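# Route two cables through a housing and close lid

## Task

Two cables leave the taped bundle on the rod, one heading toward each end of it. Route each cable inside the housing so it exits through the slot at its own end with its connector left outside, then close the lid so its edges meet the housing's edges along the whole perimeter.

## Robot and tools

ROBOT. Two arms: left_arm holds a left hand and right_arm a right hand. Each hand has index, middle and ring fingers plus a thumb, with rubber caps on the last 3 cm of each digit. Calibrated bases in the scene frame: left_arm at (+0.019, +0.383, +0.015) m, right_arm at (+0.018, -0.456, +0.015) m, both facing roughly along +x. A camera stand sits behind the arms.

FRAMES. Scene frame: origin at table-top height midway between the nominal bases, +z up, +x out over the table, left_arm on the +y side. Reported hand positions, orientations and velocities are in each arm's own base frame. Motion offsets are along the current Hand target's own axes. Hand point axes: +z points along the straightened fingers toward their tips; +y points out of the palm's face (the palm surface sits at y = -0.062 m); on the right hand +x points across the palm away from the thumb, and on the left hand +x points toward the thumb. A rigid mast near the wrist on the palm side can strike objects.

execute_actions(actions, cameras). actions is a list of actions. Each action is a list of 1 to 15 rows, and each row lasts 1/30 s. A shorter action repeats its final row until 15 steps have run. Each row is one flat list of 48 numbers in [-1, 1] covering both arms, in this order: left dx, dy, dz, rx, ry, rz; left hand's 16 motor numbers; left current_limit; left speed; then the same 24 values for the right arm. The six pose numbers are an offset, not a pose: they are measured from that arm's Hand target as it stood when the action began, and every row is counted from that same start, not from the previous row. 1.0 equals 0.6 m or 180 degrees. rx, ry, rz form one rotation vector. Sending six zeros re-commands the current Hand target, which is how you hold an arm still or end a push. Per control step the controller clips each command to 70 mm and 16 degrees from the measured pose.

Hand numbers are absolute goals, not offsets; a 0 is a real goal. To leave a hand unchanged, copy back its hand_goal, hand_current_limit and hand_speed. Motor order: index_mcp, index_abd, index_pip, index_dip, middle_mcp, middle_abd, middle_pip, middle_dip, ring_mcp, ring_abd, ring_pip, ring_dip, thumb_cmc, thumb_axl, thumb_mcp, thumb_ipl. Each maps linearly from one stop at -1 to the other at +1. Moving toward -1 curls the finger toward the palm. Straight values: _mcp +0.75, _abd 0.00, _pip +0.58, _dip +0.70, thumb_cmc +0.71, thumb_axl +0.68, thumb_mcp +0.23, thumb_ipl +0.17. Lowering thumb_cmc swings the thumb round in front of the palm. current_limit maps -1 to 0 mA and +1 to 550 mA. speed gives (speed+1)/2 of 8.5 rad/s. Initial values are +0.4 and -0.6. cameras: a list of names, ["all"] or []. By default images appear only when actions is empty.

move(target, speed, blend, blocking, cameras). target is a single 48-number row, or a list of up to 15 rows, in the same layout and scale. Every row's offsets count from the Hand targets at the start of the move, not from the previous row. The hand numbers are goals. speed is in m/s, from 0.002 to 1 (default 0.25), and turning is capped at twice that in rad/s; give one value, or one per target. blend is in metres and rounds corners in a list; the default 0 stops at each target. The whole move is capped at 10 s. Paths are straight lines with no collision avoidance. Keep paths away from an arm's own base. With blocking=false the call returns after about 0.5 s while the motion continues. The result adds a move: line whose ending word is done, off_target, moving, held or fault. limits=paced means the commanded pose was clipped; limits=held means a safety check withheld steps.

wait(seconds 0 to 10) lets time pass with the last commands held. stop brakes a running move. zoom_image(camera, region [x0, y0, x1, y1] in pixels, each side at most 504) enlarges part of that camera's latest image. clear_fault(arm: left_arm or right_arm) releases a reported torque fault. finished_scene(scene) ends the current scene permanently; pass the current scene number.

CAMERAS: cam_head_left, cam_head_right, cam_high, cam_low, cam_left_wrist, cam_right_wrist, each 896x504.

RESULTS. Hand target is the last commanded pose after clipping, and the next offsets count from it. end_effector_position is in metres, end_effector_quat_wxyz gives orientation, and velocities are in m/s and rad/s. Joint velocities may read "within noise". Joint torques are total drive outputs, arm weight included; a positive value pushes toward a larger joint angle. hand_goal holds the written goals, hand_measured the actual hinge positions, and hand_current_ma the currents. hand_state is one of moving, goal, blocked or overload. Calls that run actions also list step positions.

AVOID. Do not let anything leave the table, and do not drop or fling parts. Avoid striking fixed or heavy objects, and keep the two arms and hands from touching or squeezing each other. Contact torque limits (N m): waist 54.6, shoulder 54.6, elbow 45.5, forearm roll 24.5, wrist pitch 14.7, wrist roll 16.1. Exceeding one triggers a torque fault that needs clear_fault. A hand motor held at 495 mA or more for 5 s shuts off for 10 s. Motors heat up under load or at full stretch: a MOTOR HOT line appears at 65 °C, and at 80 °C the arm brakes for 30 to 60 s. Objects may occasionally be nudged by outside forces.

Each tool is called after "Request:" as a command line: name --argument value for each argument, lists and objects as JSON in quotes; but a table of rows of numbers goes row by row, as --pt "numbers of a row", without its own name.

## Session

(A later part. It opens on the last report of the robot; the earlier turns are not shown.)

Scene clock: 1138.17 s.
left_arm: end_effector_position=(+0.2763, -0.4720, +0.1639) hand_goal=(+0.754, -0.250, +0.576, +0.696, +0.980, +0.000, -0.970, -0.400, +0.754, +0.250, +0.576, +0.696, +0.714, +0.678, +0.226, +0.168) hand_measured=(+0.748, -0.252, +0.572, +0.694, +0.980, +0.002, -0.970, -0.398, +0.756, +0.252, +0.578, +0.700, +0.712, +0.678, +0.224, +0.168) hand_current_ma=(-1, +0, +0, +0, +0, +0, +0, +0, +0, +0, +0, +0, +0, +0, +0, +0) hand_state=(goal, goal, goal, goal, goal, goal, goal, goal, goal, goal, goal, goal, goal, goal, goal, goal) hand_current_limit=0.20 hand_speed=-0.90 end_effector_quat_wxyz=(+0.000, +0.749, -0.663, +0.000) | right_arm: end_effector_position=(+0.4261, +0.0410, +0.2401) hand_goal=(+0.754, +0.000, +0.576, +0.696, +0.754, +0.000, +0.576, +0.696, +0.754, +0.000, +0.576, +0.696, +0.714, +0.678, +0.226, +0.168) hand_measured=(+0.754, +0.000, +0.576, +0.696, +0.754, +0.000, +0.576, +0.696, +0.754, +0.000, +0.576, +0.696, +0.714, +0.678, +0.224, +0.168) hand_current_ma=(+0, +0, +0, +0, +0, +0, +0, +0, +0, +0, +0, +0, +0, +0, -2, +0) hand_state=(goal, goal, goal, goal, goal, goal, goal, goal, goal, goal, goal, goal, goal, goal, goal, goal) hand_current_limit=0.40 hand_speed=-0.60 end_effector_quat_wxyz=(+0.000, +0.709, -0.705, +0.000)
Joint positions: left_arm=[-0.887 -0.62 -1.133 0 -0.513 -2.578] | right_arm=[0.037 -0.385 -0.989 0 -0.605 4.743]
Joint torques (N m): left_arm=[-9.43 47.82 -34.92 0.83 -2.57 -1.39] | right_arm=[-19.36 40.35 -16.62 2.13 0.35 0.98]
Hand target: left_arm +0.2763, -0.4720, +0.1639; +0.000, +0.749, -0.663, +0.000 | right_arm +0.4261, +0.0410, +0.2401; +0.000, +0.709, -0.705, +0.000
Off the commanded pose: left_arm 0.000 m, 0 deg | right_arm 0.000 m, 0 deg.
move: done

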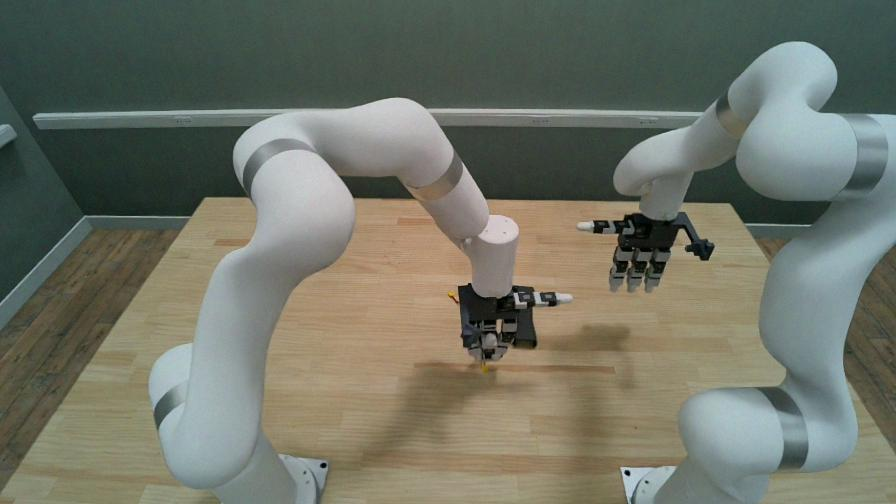

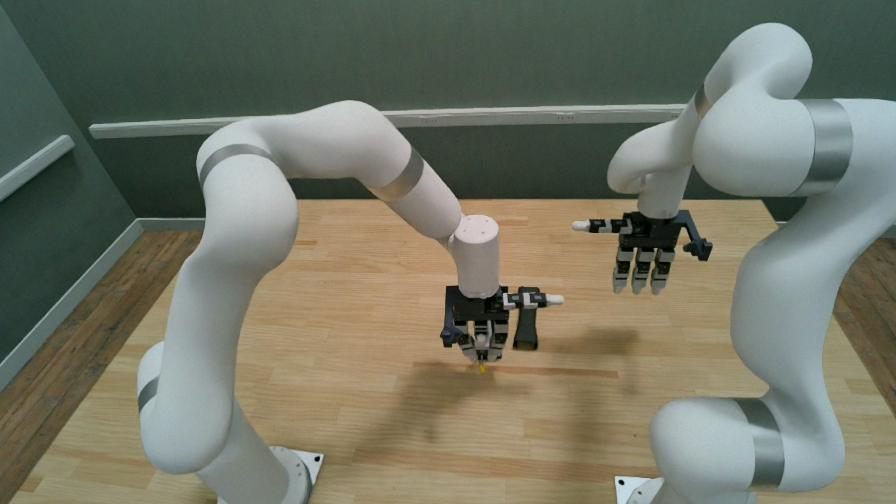

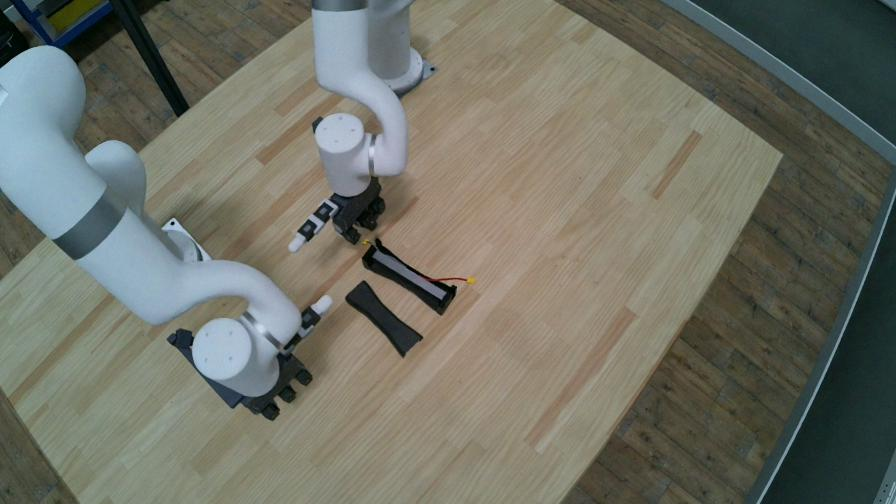

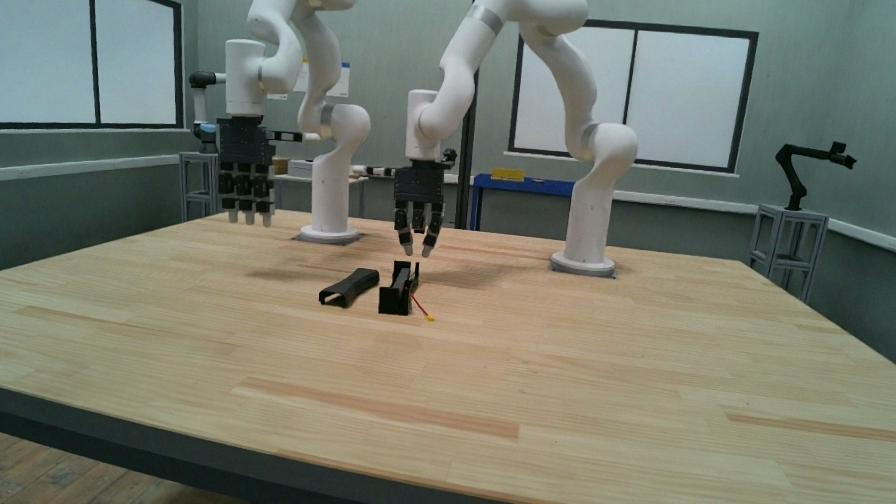

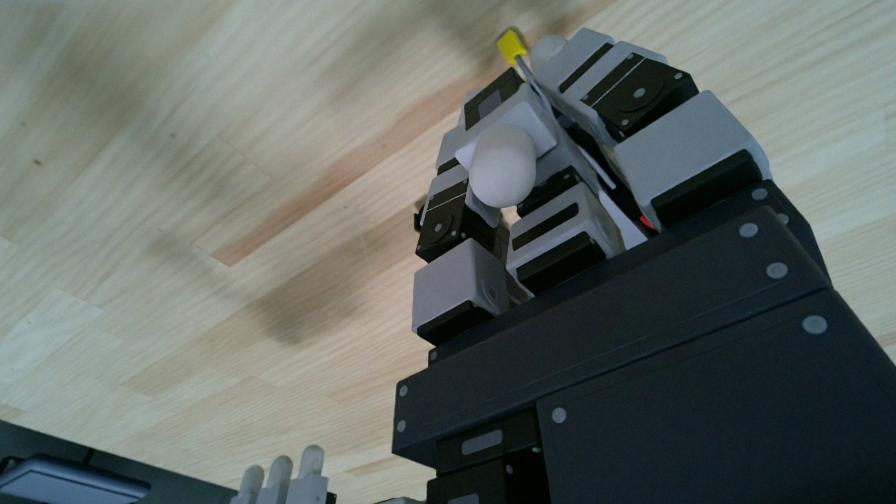

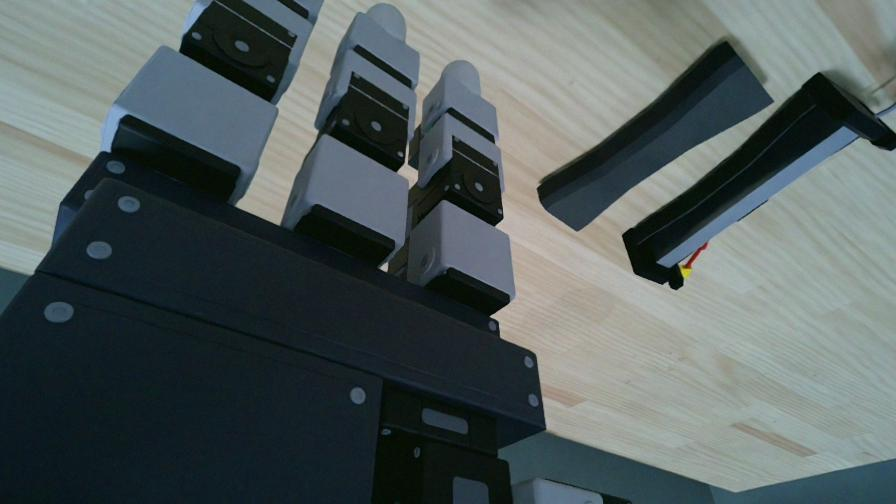

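Request:
move --pt "0 0 -0.12 0 0 0 0.754 -0.24 0.576 0.696 0.98 0 -0.97 -0.4 0.754 0.24 0.576 0.696 0.714 0.678 0.226 0.168 0.2 -0.8 0 0 0 0 0 0 0.754 0 0.576 0.696 0.754 0 0.576 0.696 0.754 0 0.576 0.696 0.714 0.678 0.226 0.168 0.4 -0.6" --pt "-0.2503 -0.6645 -0.0935 0 0 0.8 0.754 -0.24 0.576 0.696 0.98 0 -0.97 -0.4 0.754 0.24 0.576 0.696 0.714 0.678 0.226 0.168 0.2 -0.8 0 0 0 0 0 0 0.754 0 0.576 0.696 0.754 0 0.576 0.696 0.754 0 0.576 0.696 0.714 0.678 0.226 0.168 0.4 -0.6" --speed 0.25 --blend '[0.02,0]' --cameras '["all"]'

Request:
zoom_image --camera "cam_high" --region '[340, 210, 500, 330]'

Request:
zoom_image --camera "cam_head_left" --region '[430, 270, 560, 390]'

Request:
zoom_image --camera "cam_right_wrist" --region '[600, 50, 896, 300]'

Scene clock: 1185.73 s.
left_arm: end_effector_position=(+0.6540, -0.2749, +0.2200) hand_goal=(+0.754, -0.240, +0.576, +0.696, +0.980, +0.000, -0.970, -0.400, +0.754, +0.240, +0.576, +0.696, +0.714, +0.678, +0.226, +0.168) hand_measured=(+0.750, -0.242, +0.572, +0.694, +0.980, +0.002, -0.970, -0.398, +0.754, +0.242, +0.578, +0.700, +0.712, +0.678, +0.224, +0.168) hand_current_ma=(-1, +0, +0, +0, +0, +0, +0, +0, +0, +0, +0, +0, +0, +0, +0, +0) hand_state=(goal, goal, goal, goal, goal, goal, goal, goal, goal, goal, goal, goal, goal, goal, goal, goal) hand_current_limit=0.20 hand_speed=-0.80 end_effector_quat_wxyz=(+0.000, +0.399, +0.917, +0.000) | right_arm: end_effector_position=(+0.4261, +0.0410, +0.2401) hand_goal=(+0.754, +0.000, +0.576, +0.696, +0.754, +0.000, +0.576, +0.696, +0.754, +0.000, +0.576, +0.696, +0.714, +0.678, +0.226, +0.168) hand_measured=(+0.754, +0.000, +0.576, +0.696, +0.754, +0.000, +0.576, +0.696, +0.754, +0.000, +0.576, +0.696, +0.714, +0.678, +0.224, +0.168) hand_current_ma=(+0, +0, +0, +0, +0, +0, +0, +0, +0, +0, +0, +0, +0, +0, -2, +0) hand_state=(goal, goal, goal, goal, goal, goal, goal, goal, goal, goal, goal, goal, goal, goal, goal, goal) hand_current_limit=0.40 hand_speed=-0.60 end_effector_quat_wxyz=(+0.000, +0.709, -0.705, +0.000)
Joint positions: left_arm=[-0.522 -0.834 -1.642 0 -0.807 0.3] | right_arm=[0.037 -0.385 -0.989 0 -0.605 4.743]
Joint torques (N m): left_arm=[15.66 32.83 -39 -2.25 -0.55 1.07] | right_arm=[-20.04 39.63 -16.39 2.03 0.55 0.97]
Hand target: left_arm +0.6540, -0.2748, +0.2200; +0.000, +0.399, +0.917, +0.000 | right_arm +0.4261, +0.0410, +0.2401; +0.000, +0.709, -0.705, +0.000
Off the commanded pose: left_arm 0.000 m, 0 deg | right_arm 0.000 m, 0 deg.
move: done

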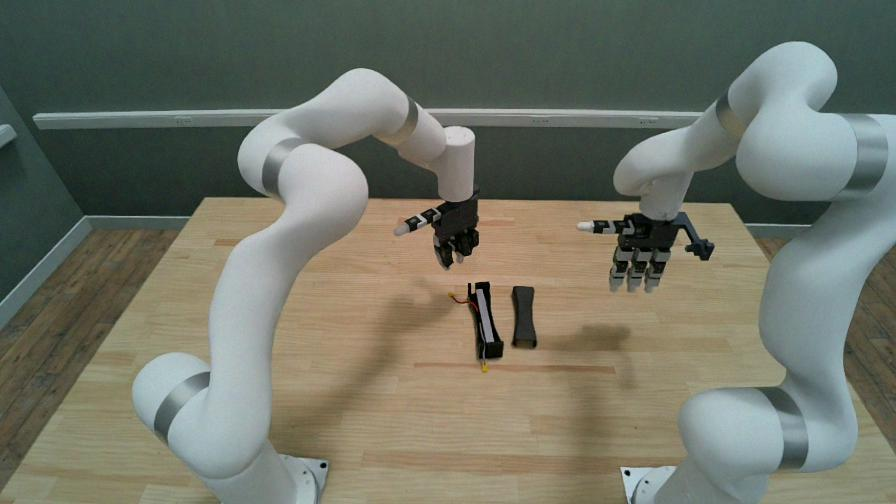

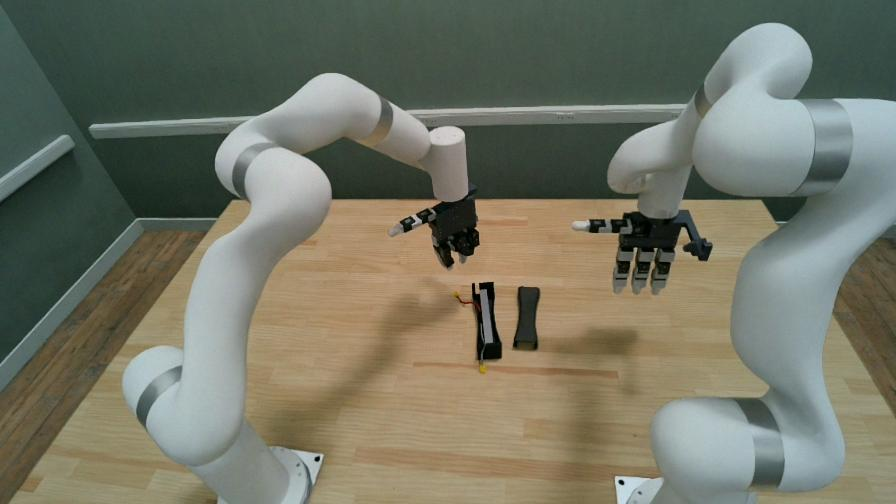

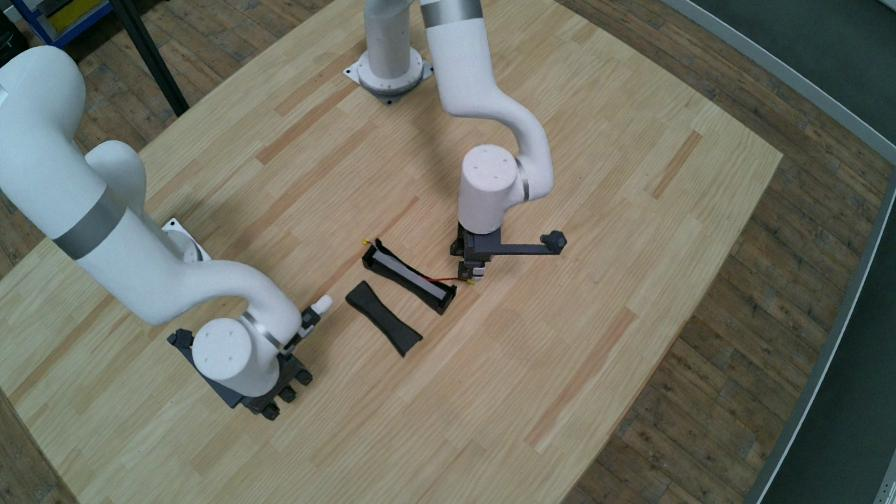

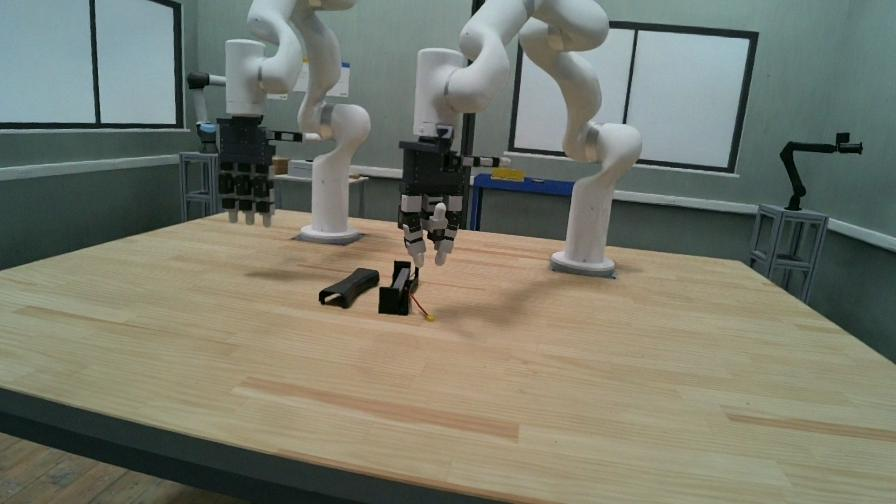

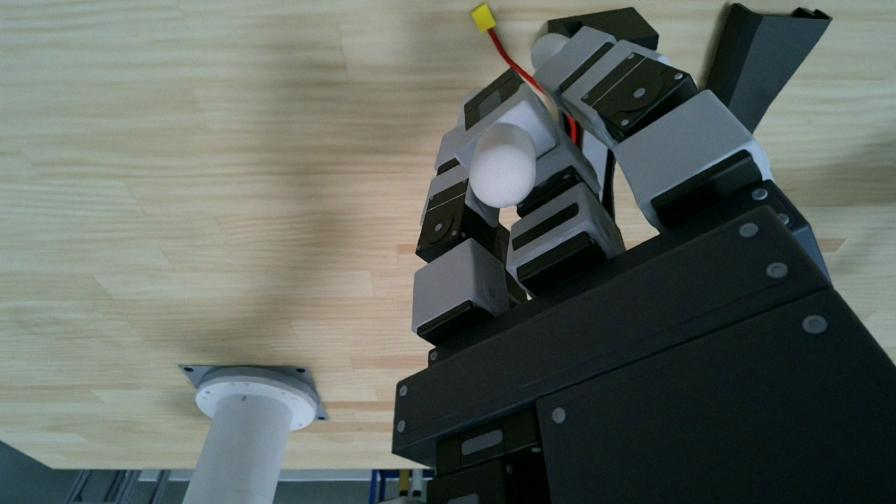

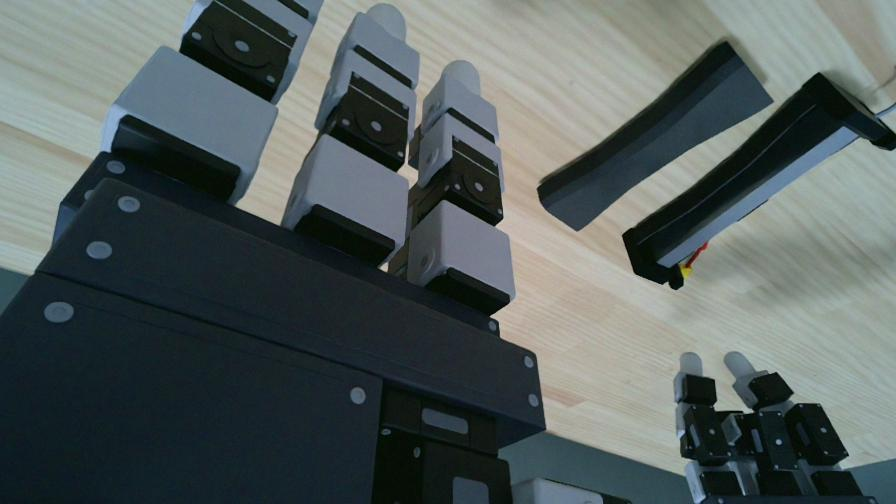

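Scaled by 3.150 from the camera's 896x504 image, which has a finer 1280x720 frame.

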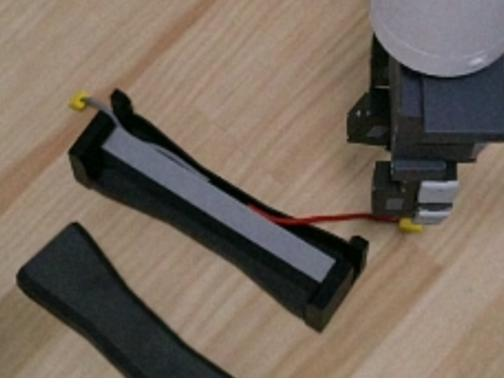

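Scaled by 3.877 from the camera's 896x504 image, which has a finer 1280x720 frame.

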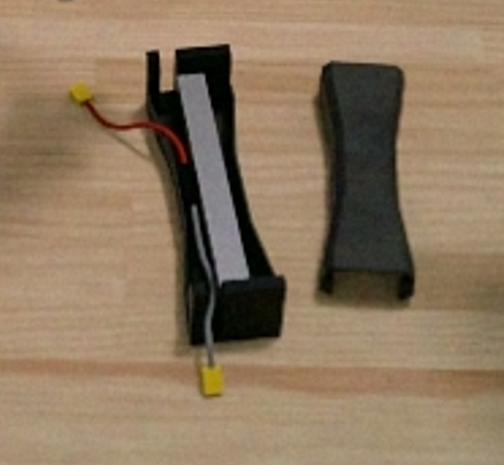

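Scaled by 1.703 from the camera's 896x504 image, which has a finer 1280x720 frame.

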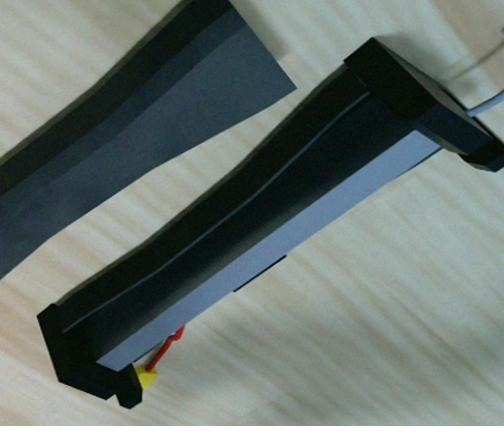

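Request:
move --pt "-0.0227 0.0455 0.1083 0 0 0 0.754 -0.24 0.576 0.696 0.98 0 -0.97 -0.4 0.754 0.24 0.576 0.696 0.714 0.678 0.226 0.168 0.2 -0.8 0 0 0 0 0 0 0.754 0 0.576 0.696 0.754 0 0.576 0.696 0.754 0 0.576 0.696 0.714 0.678 0.226 0.168 0.4 -0.6" --speed 0.15 --cameras '["all"]'

Request:
zoom_image --camera "cam_low" --region '[380, 240, 460, 330]'

Request:
zoom_image --camera "cam_head_left" --region '[430, 250, 510, 320]'

Request:
zoom_image --camera "cam_left_wrist" --region '[380, 0, 700, 240]'

Scene clock: 1230.30 s.
left_arm: end_effector_position=(+0.6833, -0.2662, +0.1550) hand_goal=(+0.754, -0.240, +0.576, +0.696, +0.980, +0.000, -0.970, -0.400, +0.754, +0.240, +0.576, +0.696, +0.714, +0.678, +0.226, +0.168) hand_measured=(+0.750, -0.242, +0.572, +0.694, +0.980, +0.002, -0.970, -0.398, +0.754, +0.242, +0.578, +0.700, +0.712, +0.678, +0.224, +0.168) hand_current_ma=(-1, +0, +0, +0, +0, +0, +0, +0, +0, +0, +0, +0, +0, +0, +0, +0) hand_state=(goal, goal, goal, goal, goal, goal, goal, goal, goal, goal, goal, goal, goal, goal, goal, goal) hand_current_limit=0.20 hand_speed=-0.80 end_effector_quat_wxyz=(+0.000, +0.399, +0.917, +0.000) | right_arm: end_effector_position=(+0.4261, +0.0410, +0.2401) hand_goal=(+0.754, +0.000, +0.576, +0.696, +0.754, +0.000, +0.576, +0.696, +0.754, +0.000, +0.576, +0.696, +0.714, +0.678, +0.226, +0.168) hand_measured=(+0.754, +0.000, +0.576, +0.696, +0.754, +0.000, +0.576, +0.696, +0.754, +0.000, +0.576, +0.696, +0.714, +0.678, +0.224, +0.168) hand_current_ma=(+0, +0, +0, +0, +0, +0, +0, +0, +0, +0, +0, +0, +0, +0, -2, +0) hand_state=(goal, goal, goal, goal, goal, goal, goal, goal, goal, goal, goal, goal, goal, goal, goal, goal) hand_current_limit=0.40 hand_speed=-0.60 end_effector_quat_wxyz=(+0.000, +0.709, -0.705, +0.000)
Joint positions: left_arm=[-0.491 -0.97 -1.72 0 -0.75 0.33] | right_arm=[0.037 -0.385 -0.989 0 -0.605 4.743]
Joint torques (N m): left_arm=[15.36 34.64 -38.15 -2.2 2.59 1.12] | right_arm=[-19.75 39.43 -16.43 2.09 0.57 0.91]
Hand target: left_arm +0.6832, -0.2662, +0.1550; +0.000, +0.399, +0.917, +0.000 | right_arm +0.4261, +0.0410, +0.2401; +0.000, +0.709, -0.705, +0.000
Off the commanded pose: left_arm 0.000 m, 0 deg | right_arm 0.000 m, 0 deg.
move: done

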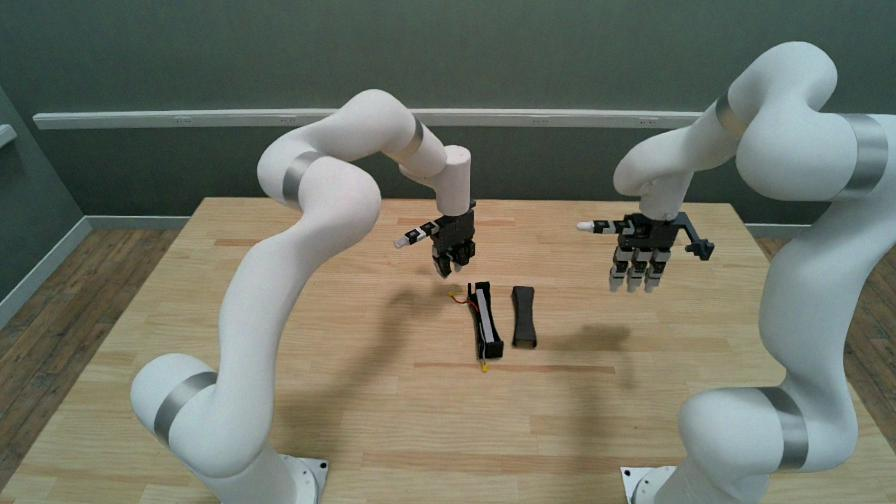

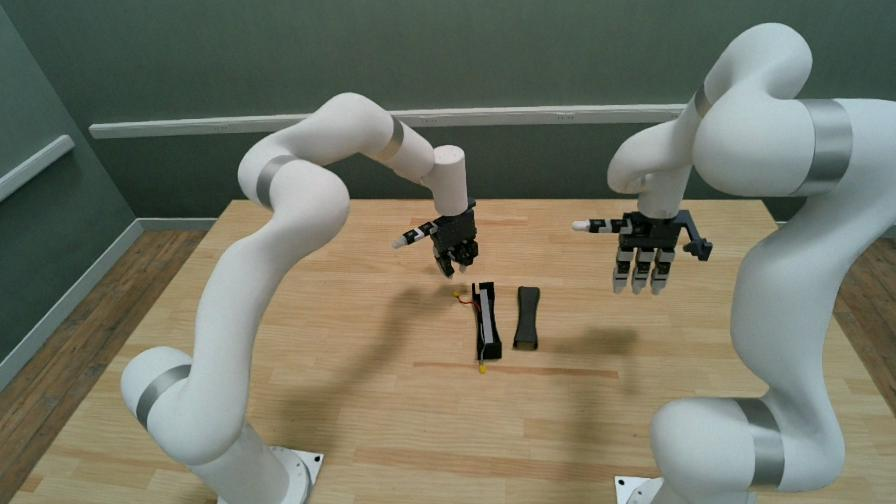

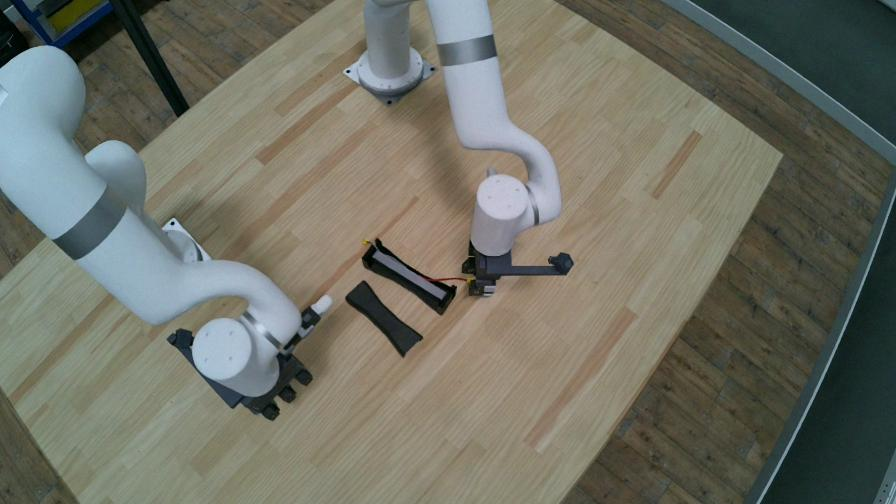

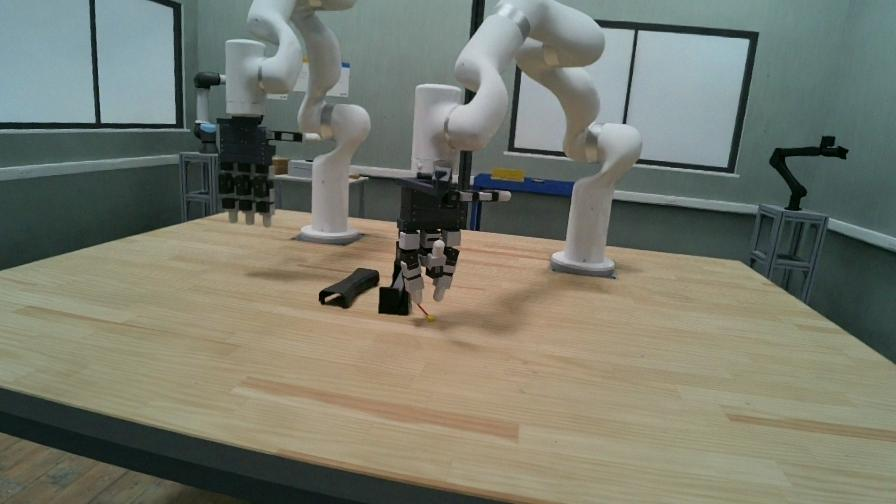

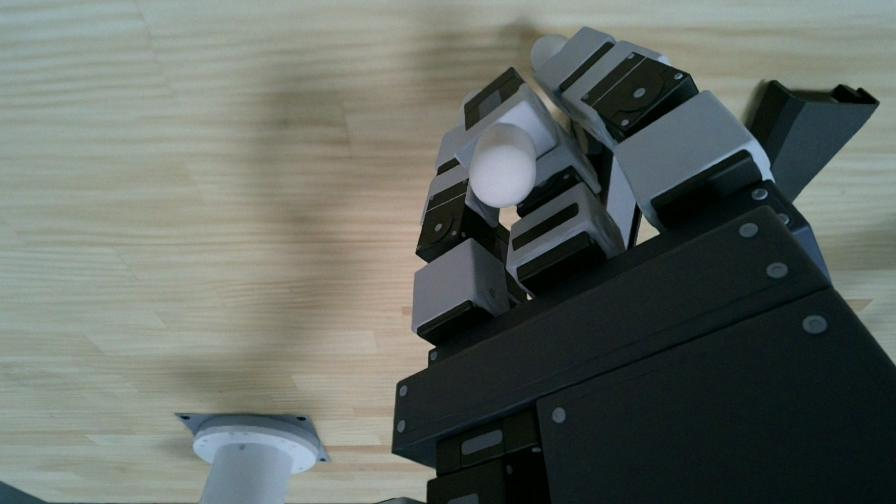

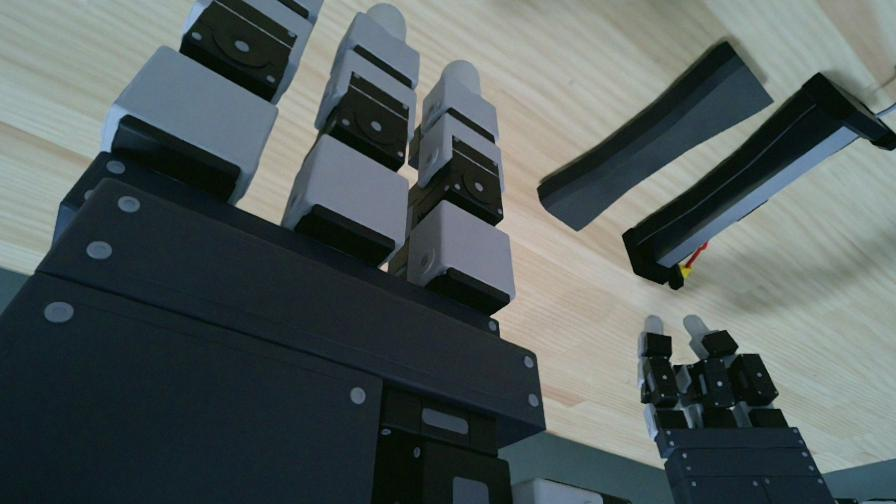

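Scaled by 5.600 from the camera's 896x504 image, which has a finer 1280x720 frame.

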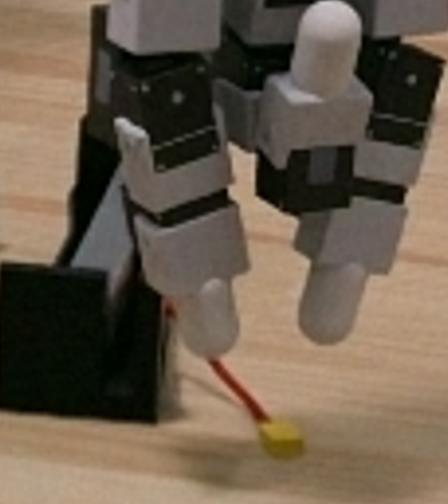

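Scaled by 6.300 from the camera's 896x504 image, which has a finer 1280x720 frame.

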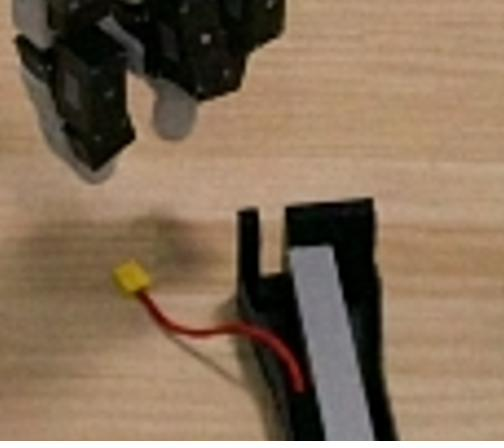

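Scaled by 1.575 from the camera's 896x504 image, which has a finer 1280x720 frame.

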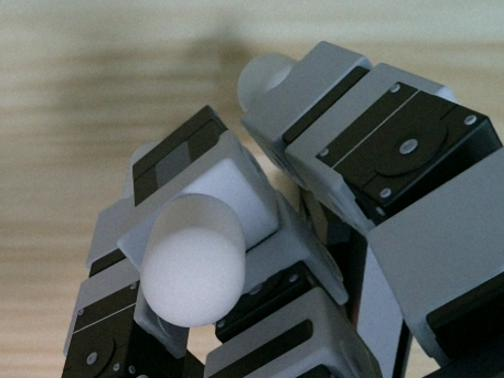

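Request:
move --pt "0.0392 -0.0488 0.0417 0 0 0 0.754 -0.24 0.576 0.696 0.98 0 -0.97 -0.4 0.754 0.24 0.576 0.696 0.714 0.678 0.226 0.168 0.2 -0.8 0 0 0 0 0 0 0.754 0 0.576 0.696 0.754 0 0.576 0.696 0.754 0 0.576 0.696 0.714 0.678 0.226 0.168 0.4 -0.6" --speed 0.12 --cameras '["cam_low","cam_head_left","cam_left_wrist"]'

Request:
zoom_image --camera "cam_low" --region '[390, 270, 450, 330]'

Request:
zoom_image --camera "cam_head_left" --region '[430, 250, 500, 310]'

Request:
zoom_image --camera "cam_left_wrist" --region '[380, 0, 700, 240]'

Scene clock: 1247.80 s.
left_arm: end_effector_position=(+0.6458, -0.2690, +0.1300) hand_goal=(+0.754, -0.240, +0.576, +0.696, +0.980, +0.000, -0.970, -0.400, +0.754, +0.240, +0.576, +0.696, +0.714, +0.678, +0.226, +0.168) hand_measured=(+0.750, -0.242, +0.572, +0.694, +0.980, +0.002, -0.970, -0.398, +0.754, +0.242, +0.578, +0.698, +0.712, +0.678, +0.224, +0.168) hand_current_ma=(-1, +0, +0, +0, +0, +0, +0, +0, +0, +0, +0, +0, +0, +0, +0, +0) hand_state=(goal, goal, goal, goal, goal, goal, goal, goal, goal, goal, goal, goal, goal, goal, goal, goal) hand_current_limit=0.20 hand_speed=-0.80 end_effector_quat_wxyz=(+0.000, +0.399, +0.917, +0.000) | right_arm: end_effector_position=(+0.4261, +0.0410, +0.2401) hand_goal=(+0.754, +0.000, +0.576, +0.696, +0.754, +0.000, +0.576, +0.696, +0.754, +0.000, +0.576, +0.696, +0.714, +0.678, +0.226, +0.168) hand_measured=(+0.754, +0.000, +0.576, +0.696, +0.754, +0.000, +0.576, +0.696, +0.754, +0.000, +0.576, +0.696, +0.714, +0.678, +0.224, +0.168) hand_current_ma=(+0, +0, +0, +0, +0, +0, +0, +0, +0, +0, +0, +0, +0, +0, -2, +0) hand_state=(goal, goal, goal, goal, goal, goal, goal, goal, goal, goal, goal, goal, goal, goal, goal, goal) hand_current_limit=0.40 hand_speed=-0.60 end_effector_quat_wxyz=(+0.000, +0.709, -0.705, +0.000)
Joint positions: left_arm=[-0.521 -0.93 -1.582 -0.001 -0.653 0.301] | right_arm=[0.037 -0.385 -0.989 0 -0.605 4.743]
Joint torques (N m): left_arm=[-13.83 57.37 -18.25 3.14 2.78 -1.29] | right_arm=[-20.03 39.03 -16.24 2.15 0.67 0.96]
Hand target: left_arm +0.6458, -0.2690, +0.1300; +0.000, +0.399, +0.917, +0.000 | right_arm +0.4261, +0.0410, +0.2401; +0.000, +0.709, -0.705, +0.000
Off the commanded pose: left_arm 0.000 m, 0 deg | right_arm 0.000 m, 0 deg.
move: done
Images, in order (width x height): cam_head_left 896x504, cam_low 896x504, cam_left_wrist 896x504.

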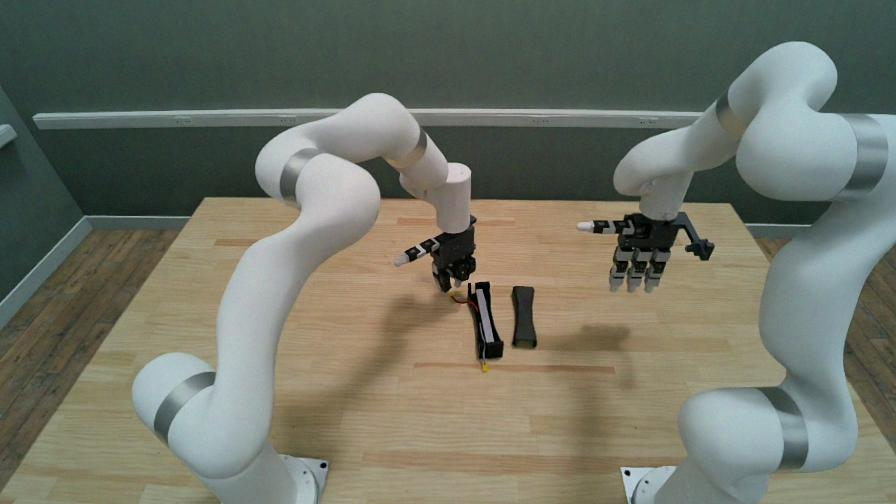

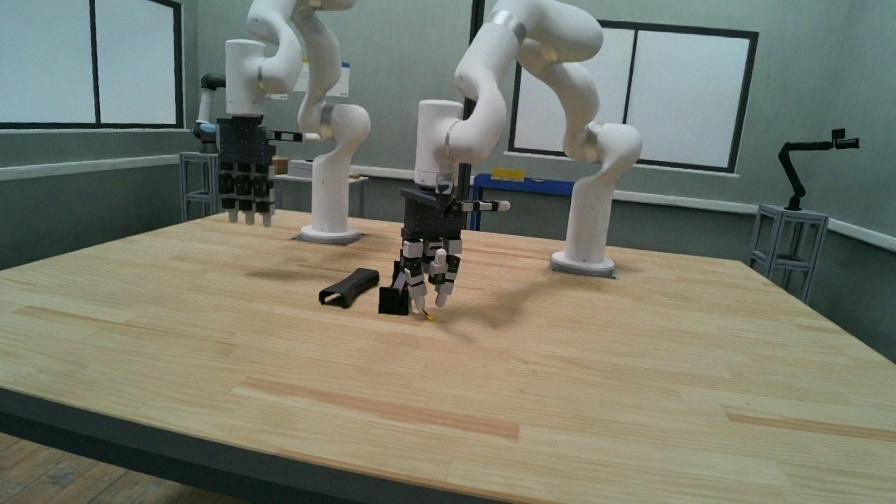

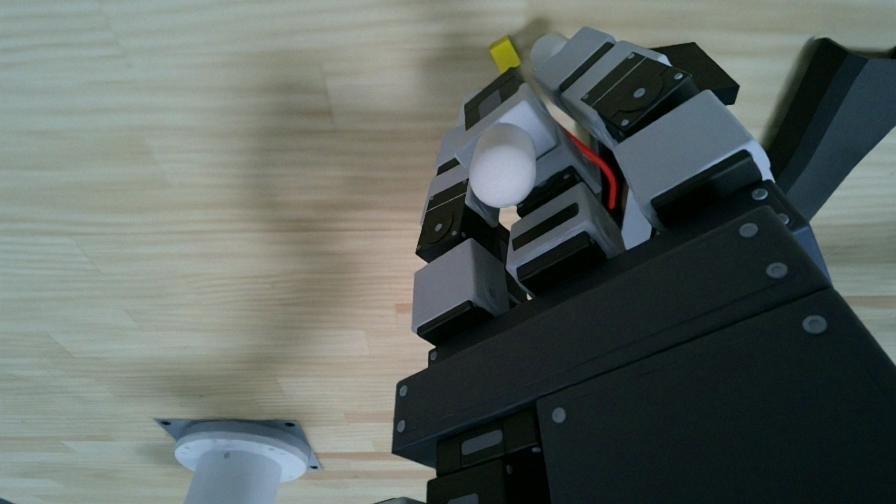

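Scaled by 8.400 from the camera's 896x504 image, which has a finer 1280x720 frame.

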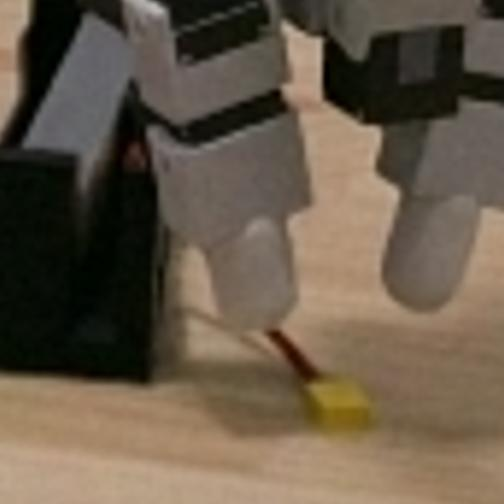

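Scaled by 7.200 from the camera's 896x504 image, which has a finer 1280x720 frame.

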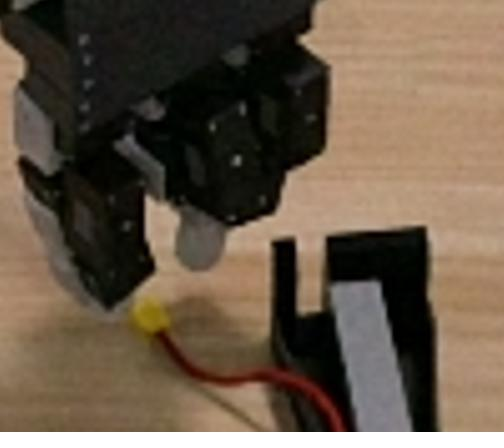

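Scaled by 1.575 from the camera's 896x504 image, which has a finer 1280x720 frame.

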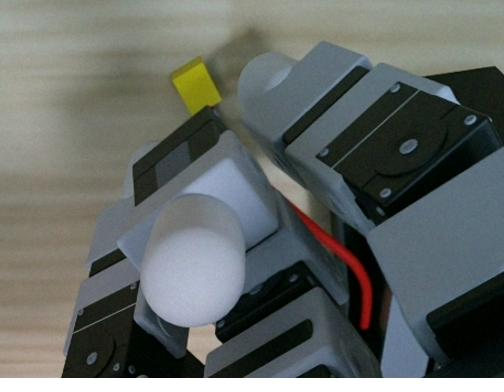

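Request:
move --pt "0.0020 -0.0050 0.040 0 0 0 0.754 -0.24 0.576 0.696 0.98 0 -0.97 -0.4 0.754 0.24 0.576 0.696 0.714 0.678 0.226 0.168 0.2 -0.8 0 0 0 0 0 0 0.754 0 0.576 0.696 0.754 0 0.576 0.696 0.754 0 0.576 0.696 0.714 0.678 0.226 0.168 0.4 -0.6" --speed 0.06 --cameras '["cam_low","cam_head_left","cam_left_wrist"]'

Request:
zoom_image --camera "cam_low" --region '[390, 270, 450, 330]'

Request:
zoom_image --camera "cam_head_left" --region '[430, 250, 500, 310]'

Request:
zoom_image --camera "cam_left_wrist" --region '[380, 0, 700, 240]'

Scene clock: 1259.93 s.
left_arm: end_effector_position=(+0.6428, -0.2701, +0.1060) hand_goal=(+0.754, -0.240, +0.576, +0.696, +0.980, +0.000, -0.970, -0.400, +0.754, +0.240, +0.576, +0.696, +0.714, +0.678, +0.226, +0.168) hand_measured=(+0.750, -0.242, +0.572, +0.694, +0.980, +0.002, -0.970, -0.398, +0.754, +0.242, +0.578, +0.698, +0.712, +0.678, +0.224, +0.168) hand_current_ma=(-1, +0, +0, +0, +0, +0, +0, +0, +0, +0, +0, +0, +0, +0, +0, +0) hand_state=(goal, goal, goal, goal, goal, goal, goal, goal, goal, goal, goal, goal, goal, goal, goal, goal) hand_current_limit=0.20 hand_speed=-0.80 end_effector_quat_wxyz=(+0.000, +0.399, +0.917, +0.000) | right_arm: end_effector_position=(+0.4261, +0.0410, +0.2401) hand_goal=(+0.754, +0.000, +0.576, +0.696, +0.754, +0.000, +0.576, +0.696, +0.754, +0.000, +0.576, +0.696, +0.714, +0.678, +0.226, +0.168) hand_measured=(+0.754, +0.000, +0.576, +0.696, +0.754, +0.000, +0.576, +0.696, +0.754, +0.000, +0.576, +0.696, +0.714, +0.678, +0.224, +0.168) hand_current_ma=(+0, +0, +0, +0, +0, +0, +0, +0, +0, +0, +0, +0, +0, +0, -2, +0) hand_state=(goal, goal, goal, goal, goal, goal, goal, goal, goal, goal, goal, goal, goal, goal, goal, goal) hand_current_limit=0.40 hand_speed=-0.60 end_effector_quat_wxyz=(+0.000, +0.709, -0.705, +0.000)
Joint positions: left_arm=[-0.524 -0.962 -1.578 0 -0.616 0.298] | right_arm=[0.037 -0.385 -0.989 0 -0.605 4.743]
Joint torques (N m): left_arm=[-13.49 34.11 -19.98 2.53 2.81 -1.27] | right_arm=[-19.94 39.5 -16.36 2.11 0.77 0.97]
Hand target: left_arm +0.6428, -0.2701, +0.1060; +0.000, +0.399, +0.917, +0.000 | right_arm +0.4261, +0.0410, +0.2401; +0.000, +0.709, -0.705, +0.000
Off the commanded pose: left_arm 0.000 m, 0 deg | right_arm 0.000 m, 0 deg.
move: done
Images, in order (width x height): cam_head_left 896x504, cam_low 896x504, cam_left_wrist 896x504.

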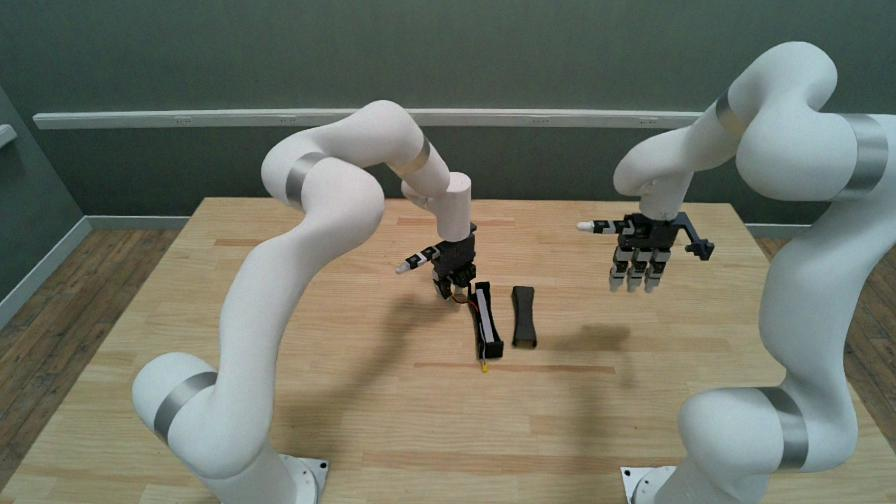

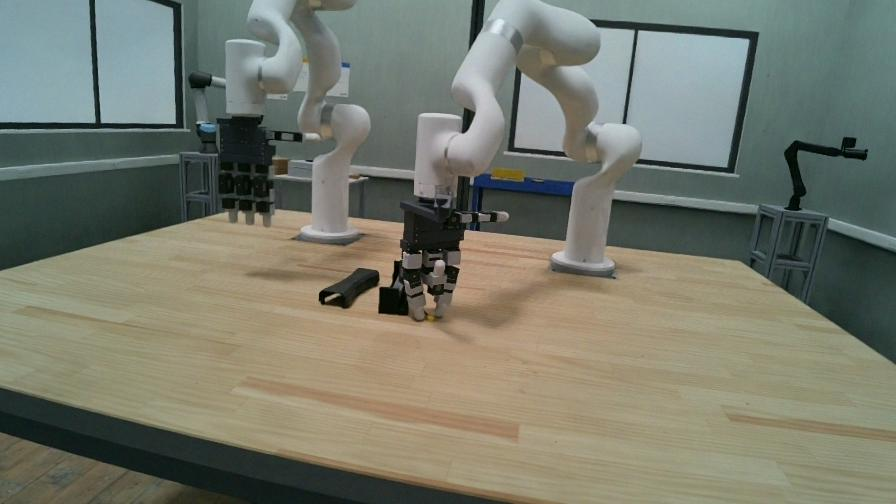

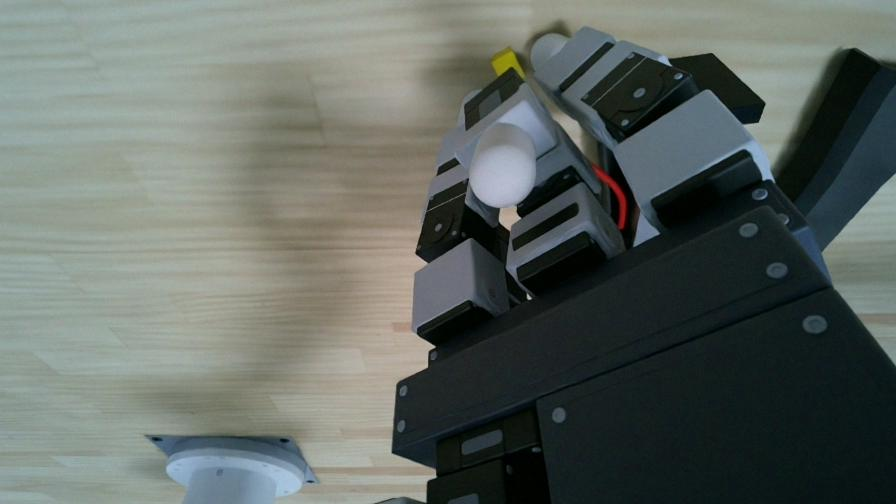

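Scaled by 8.400 from the camera's 896x504 image, which has a finer 1280x720 frame.

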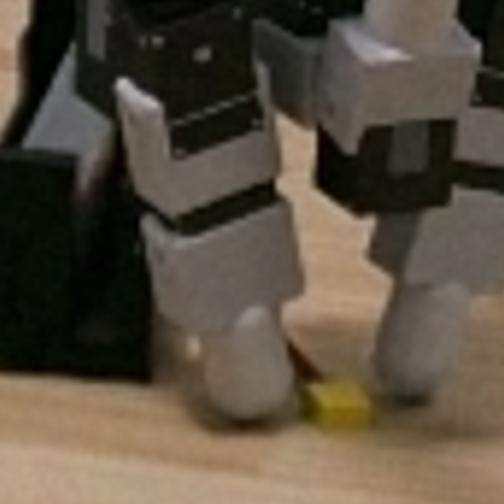

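Scaled by 7.200 from the camera's 896x504 image, which has a finer 1280x720 frame.

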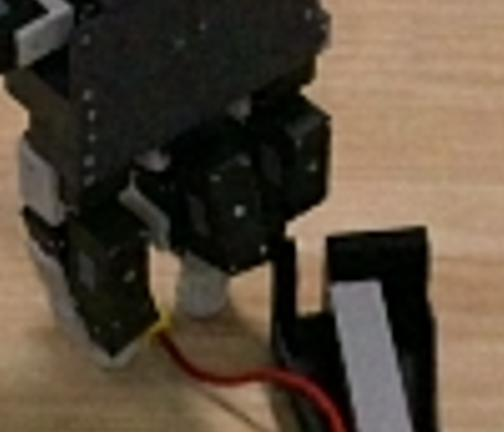

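Scaled by 1.575 from the camera's 896x504 image, which has a finer 1280x720 frame.

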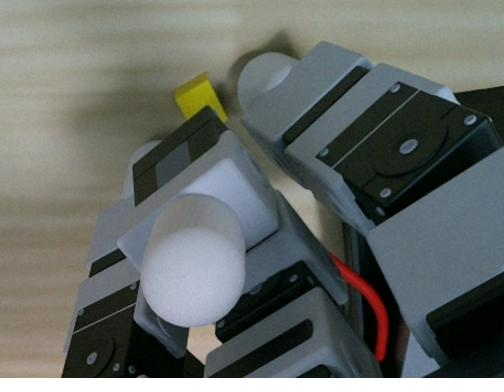

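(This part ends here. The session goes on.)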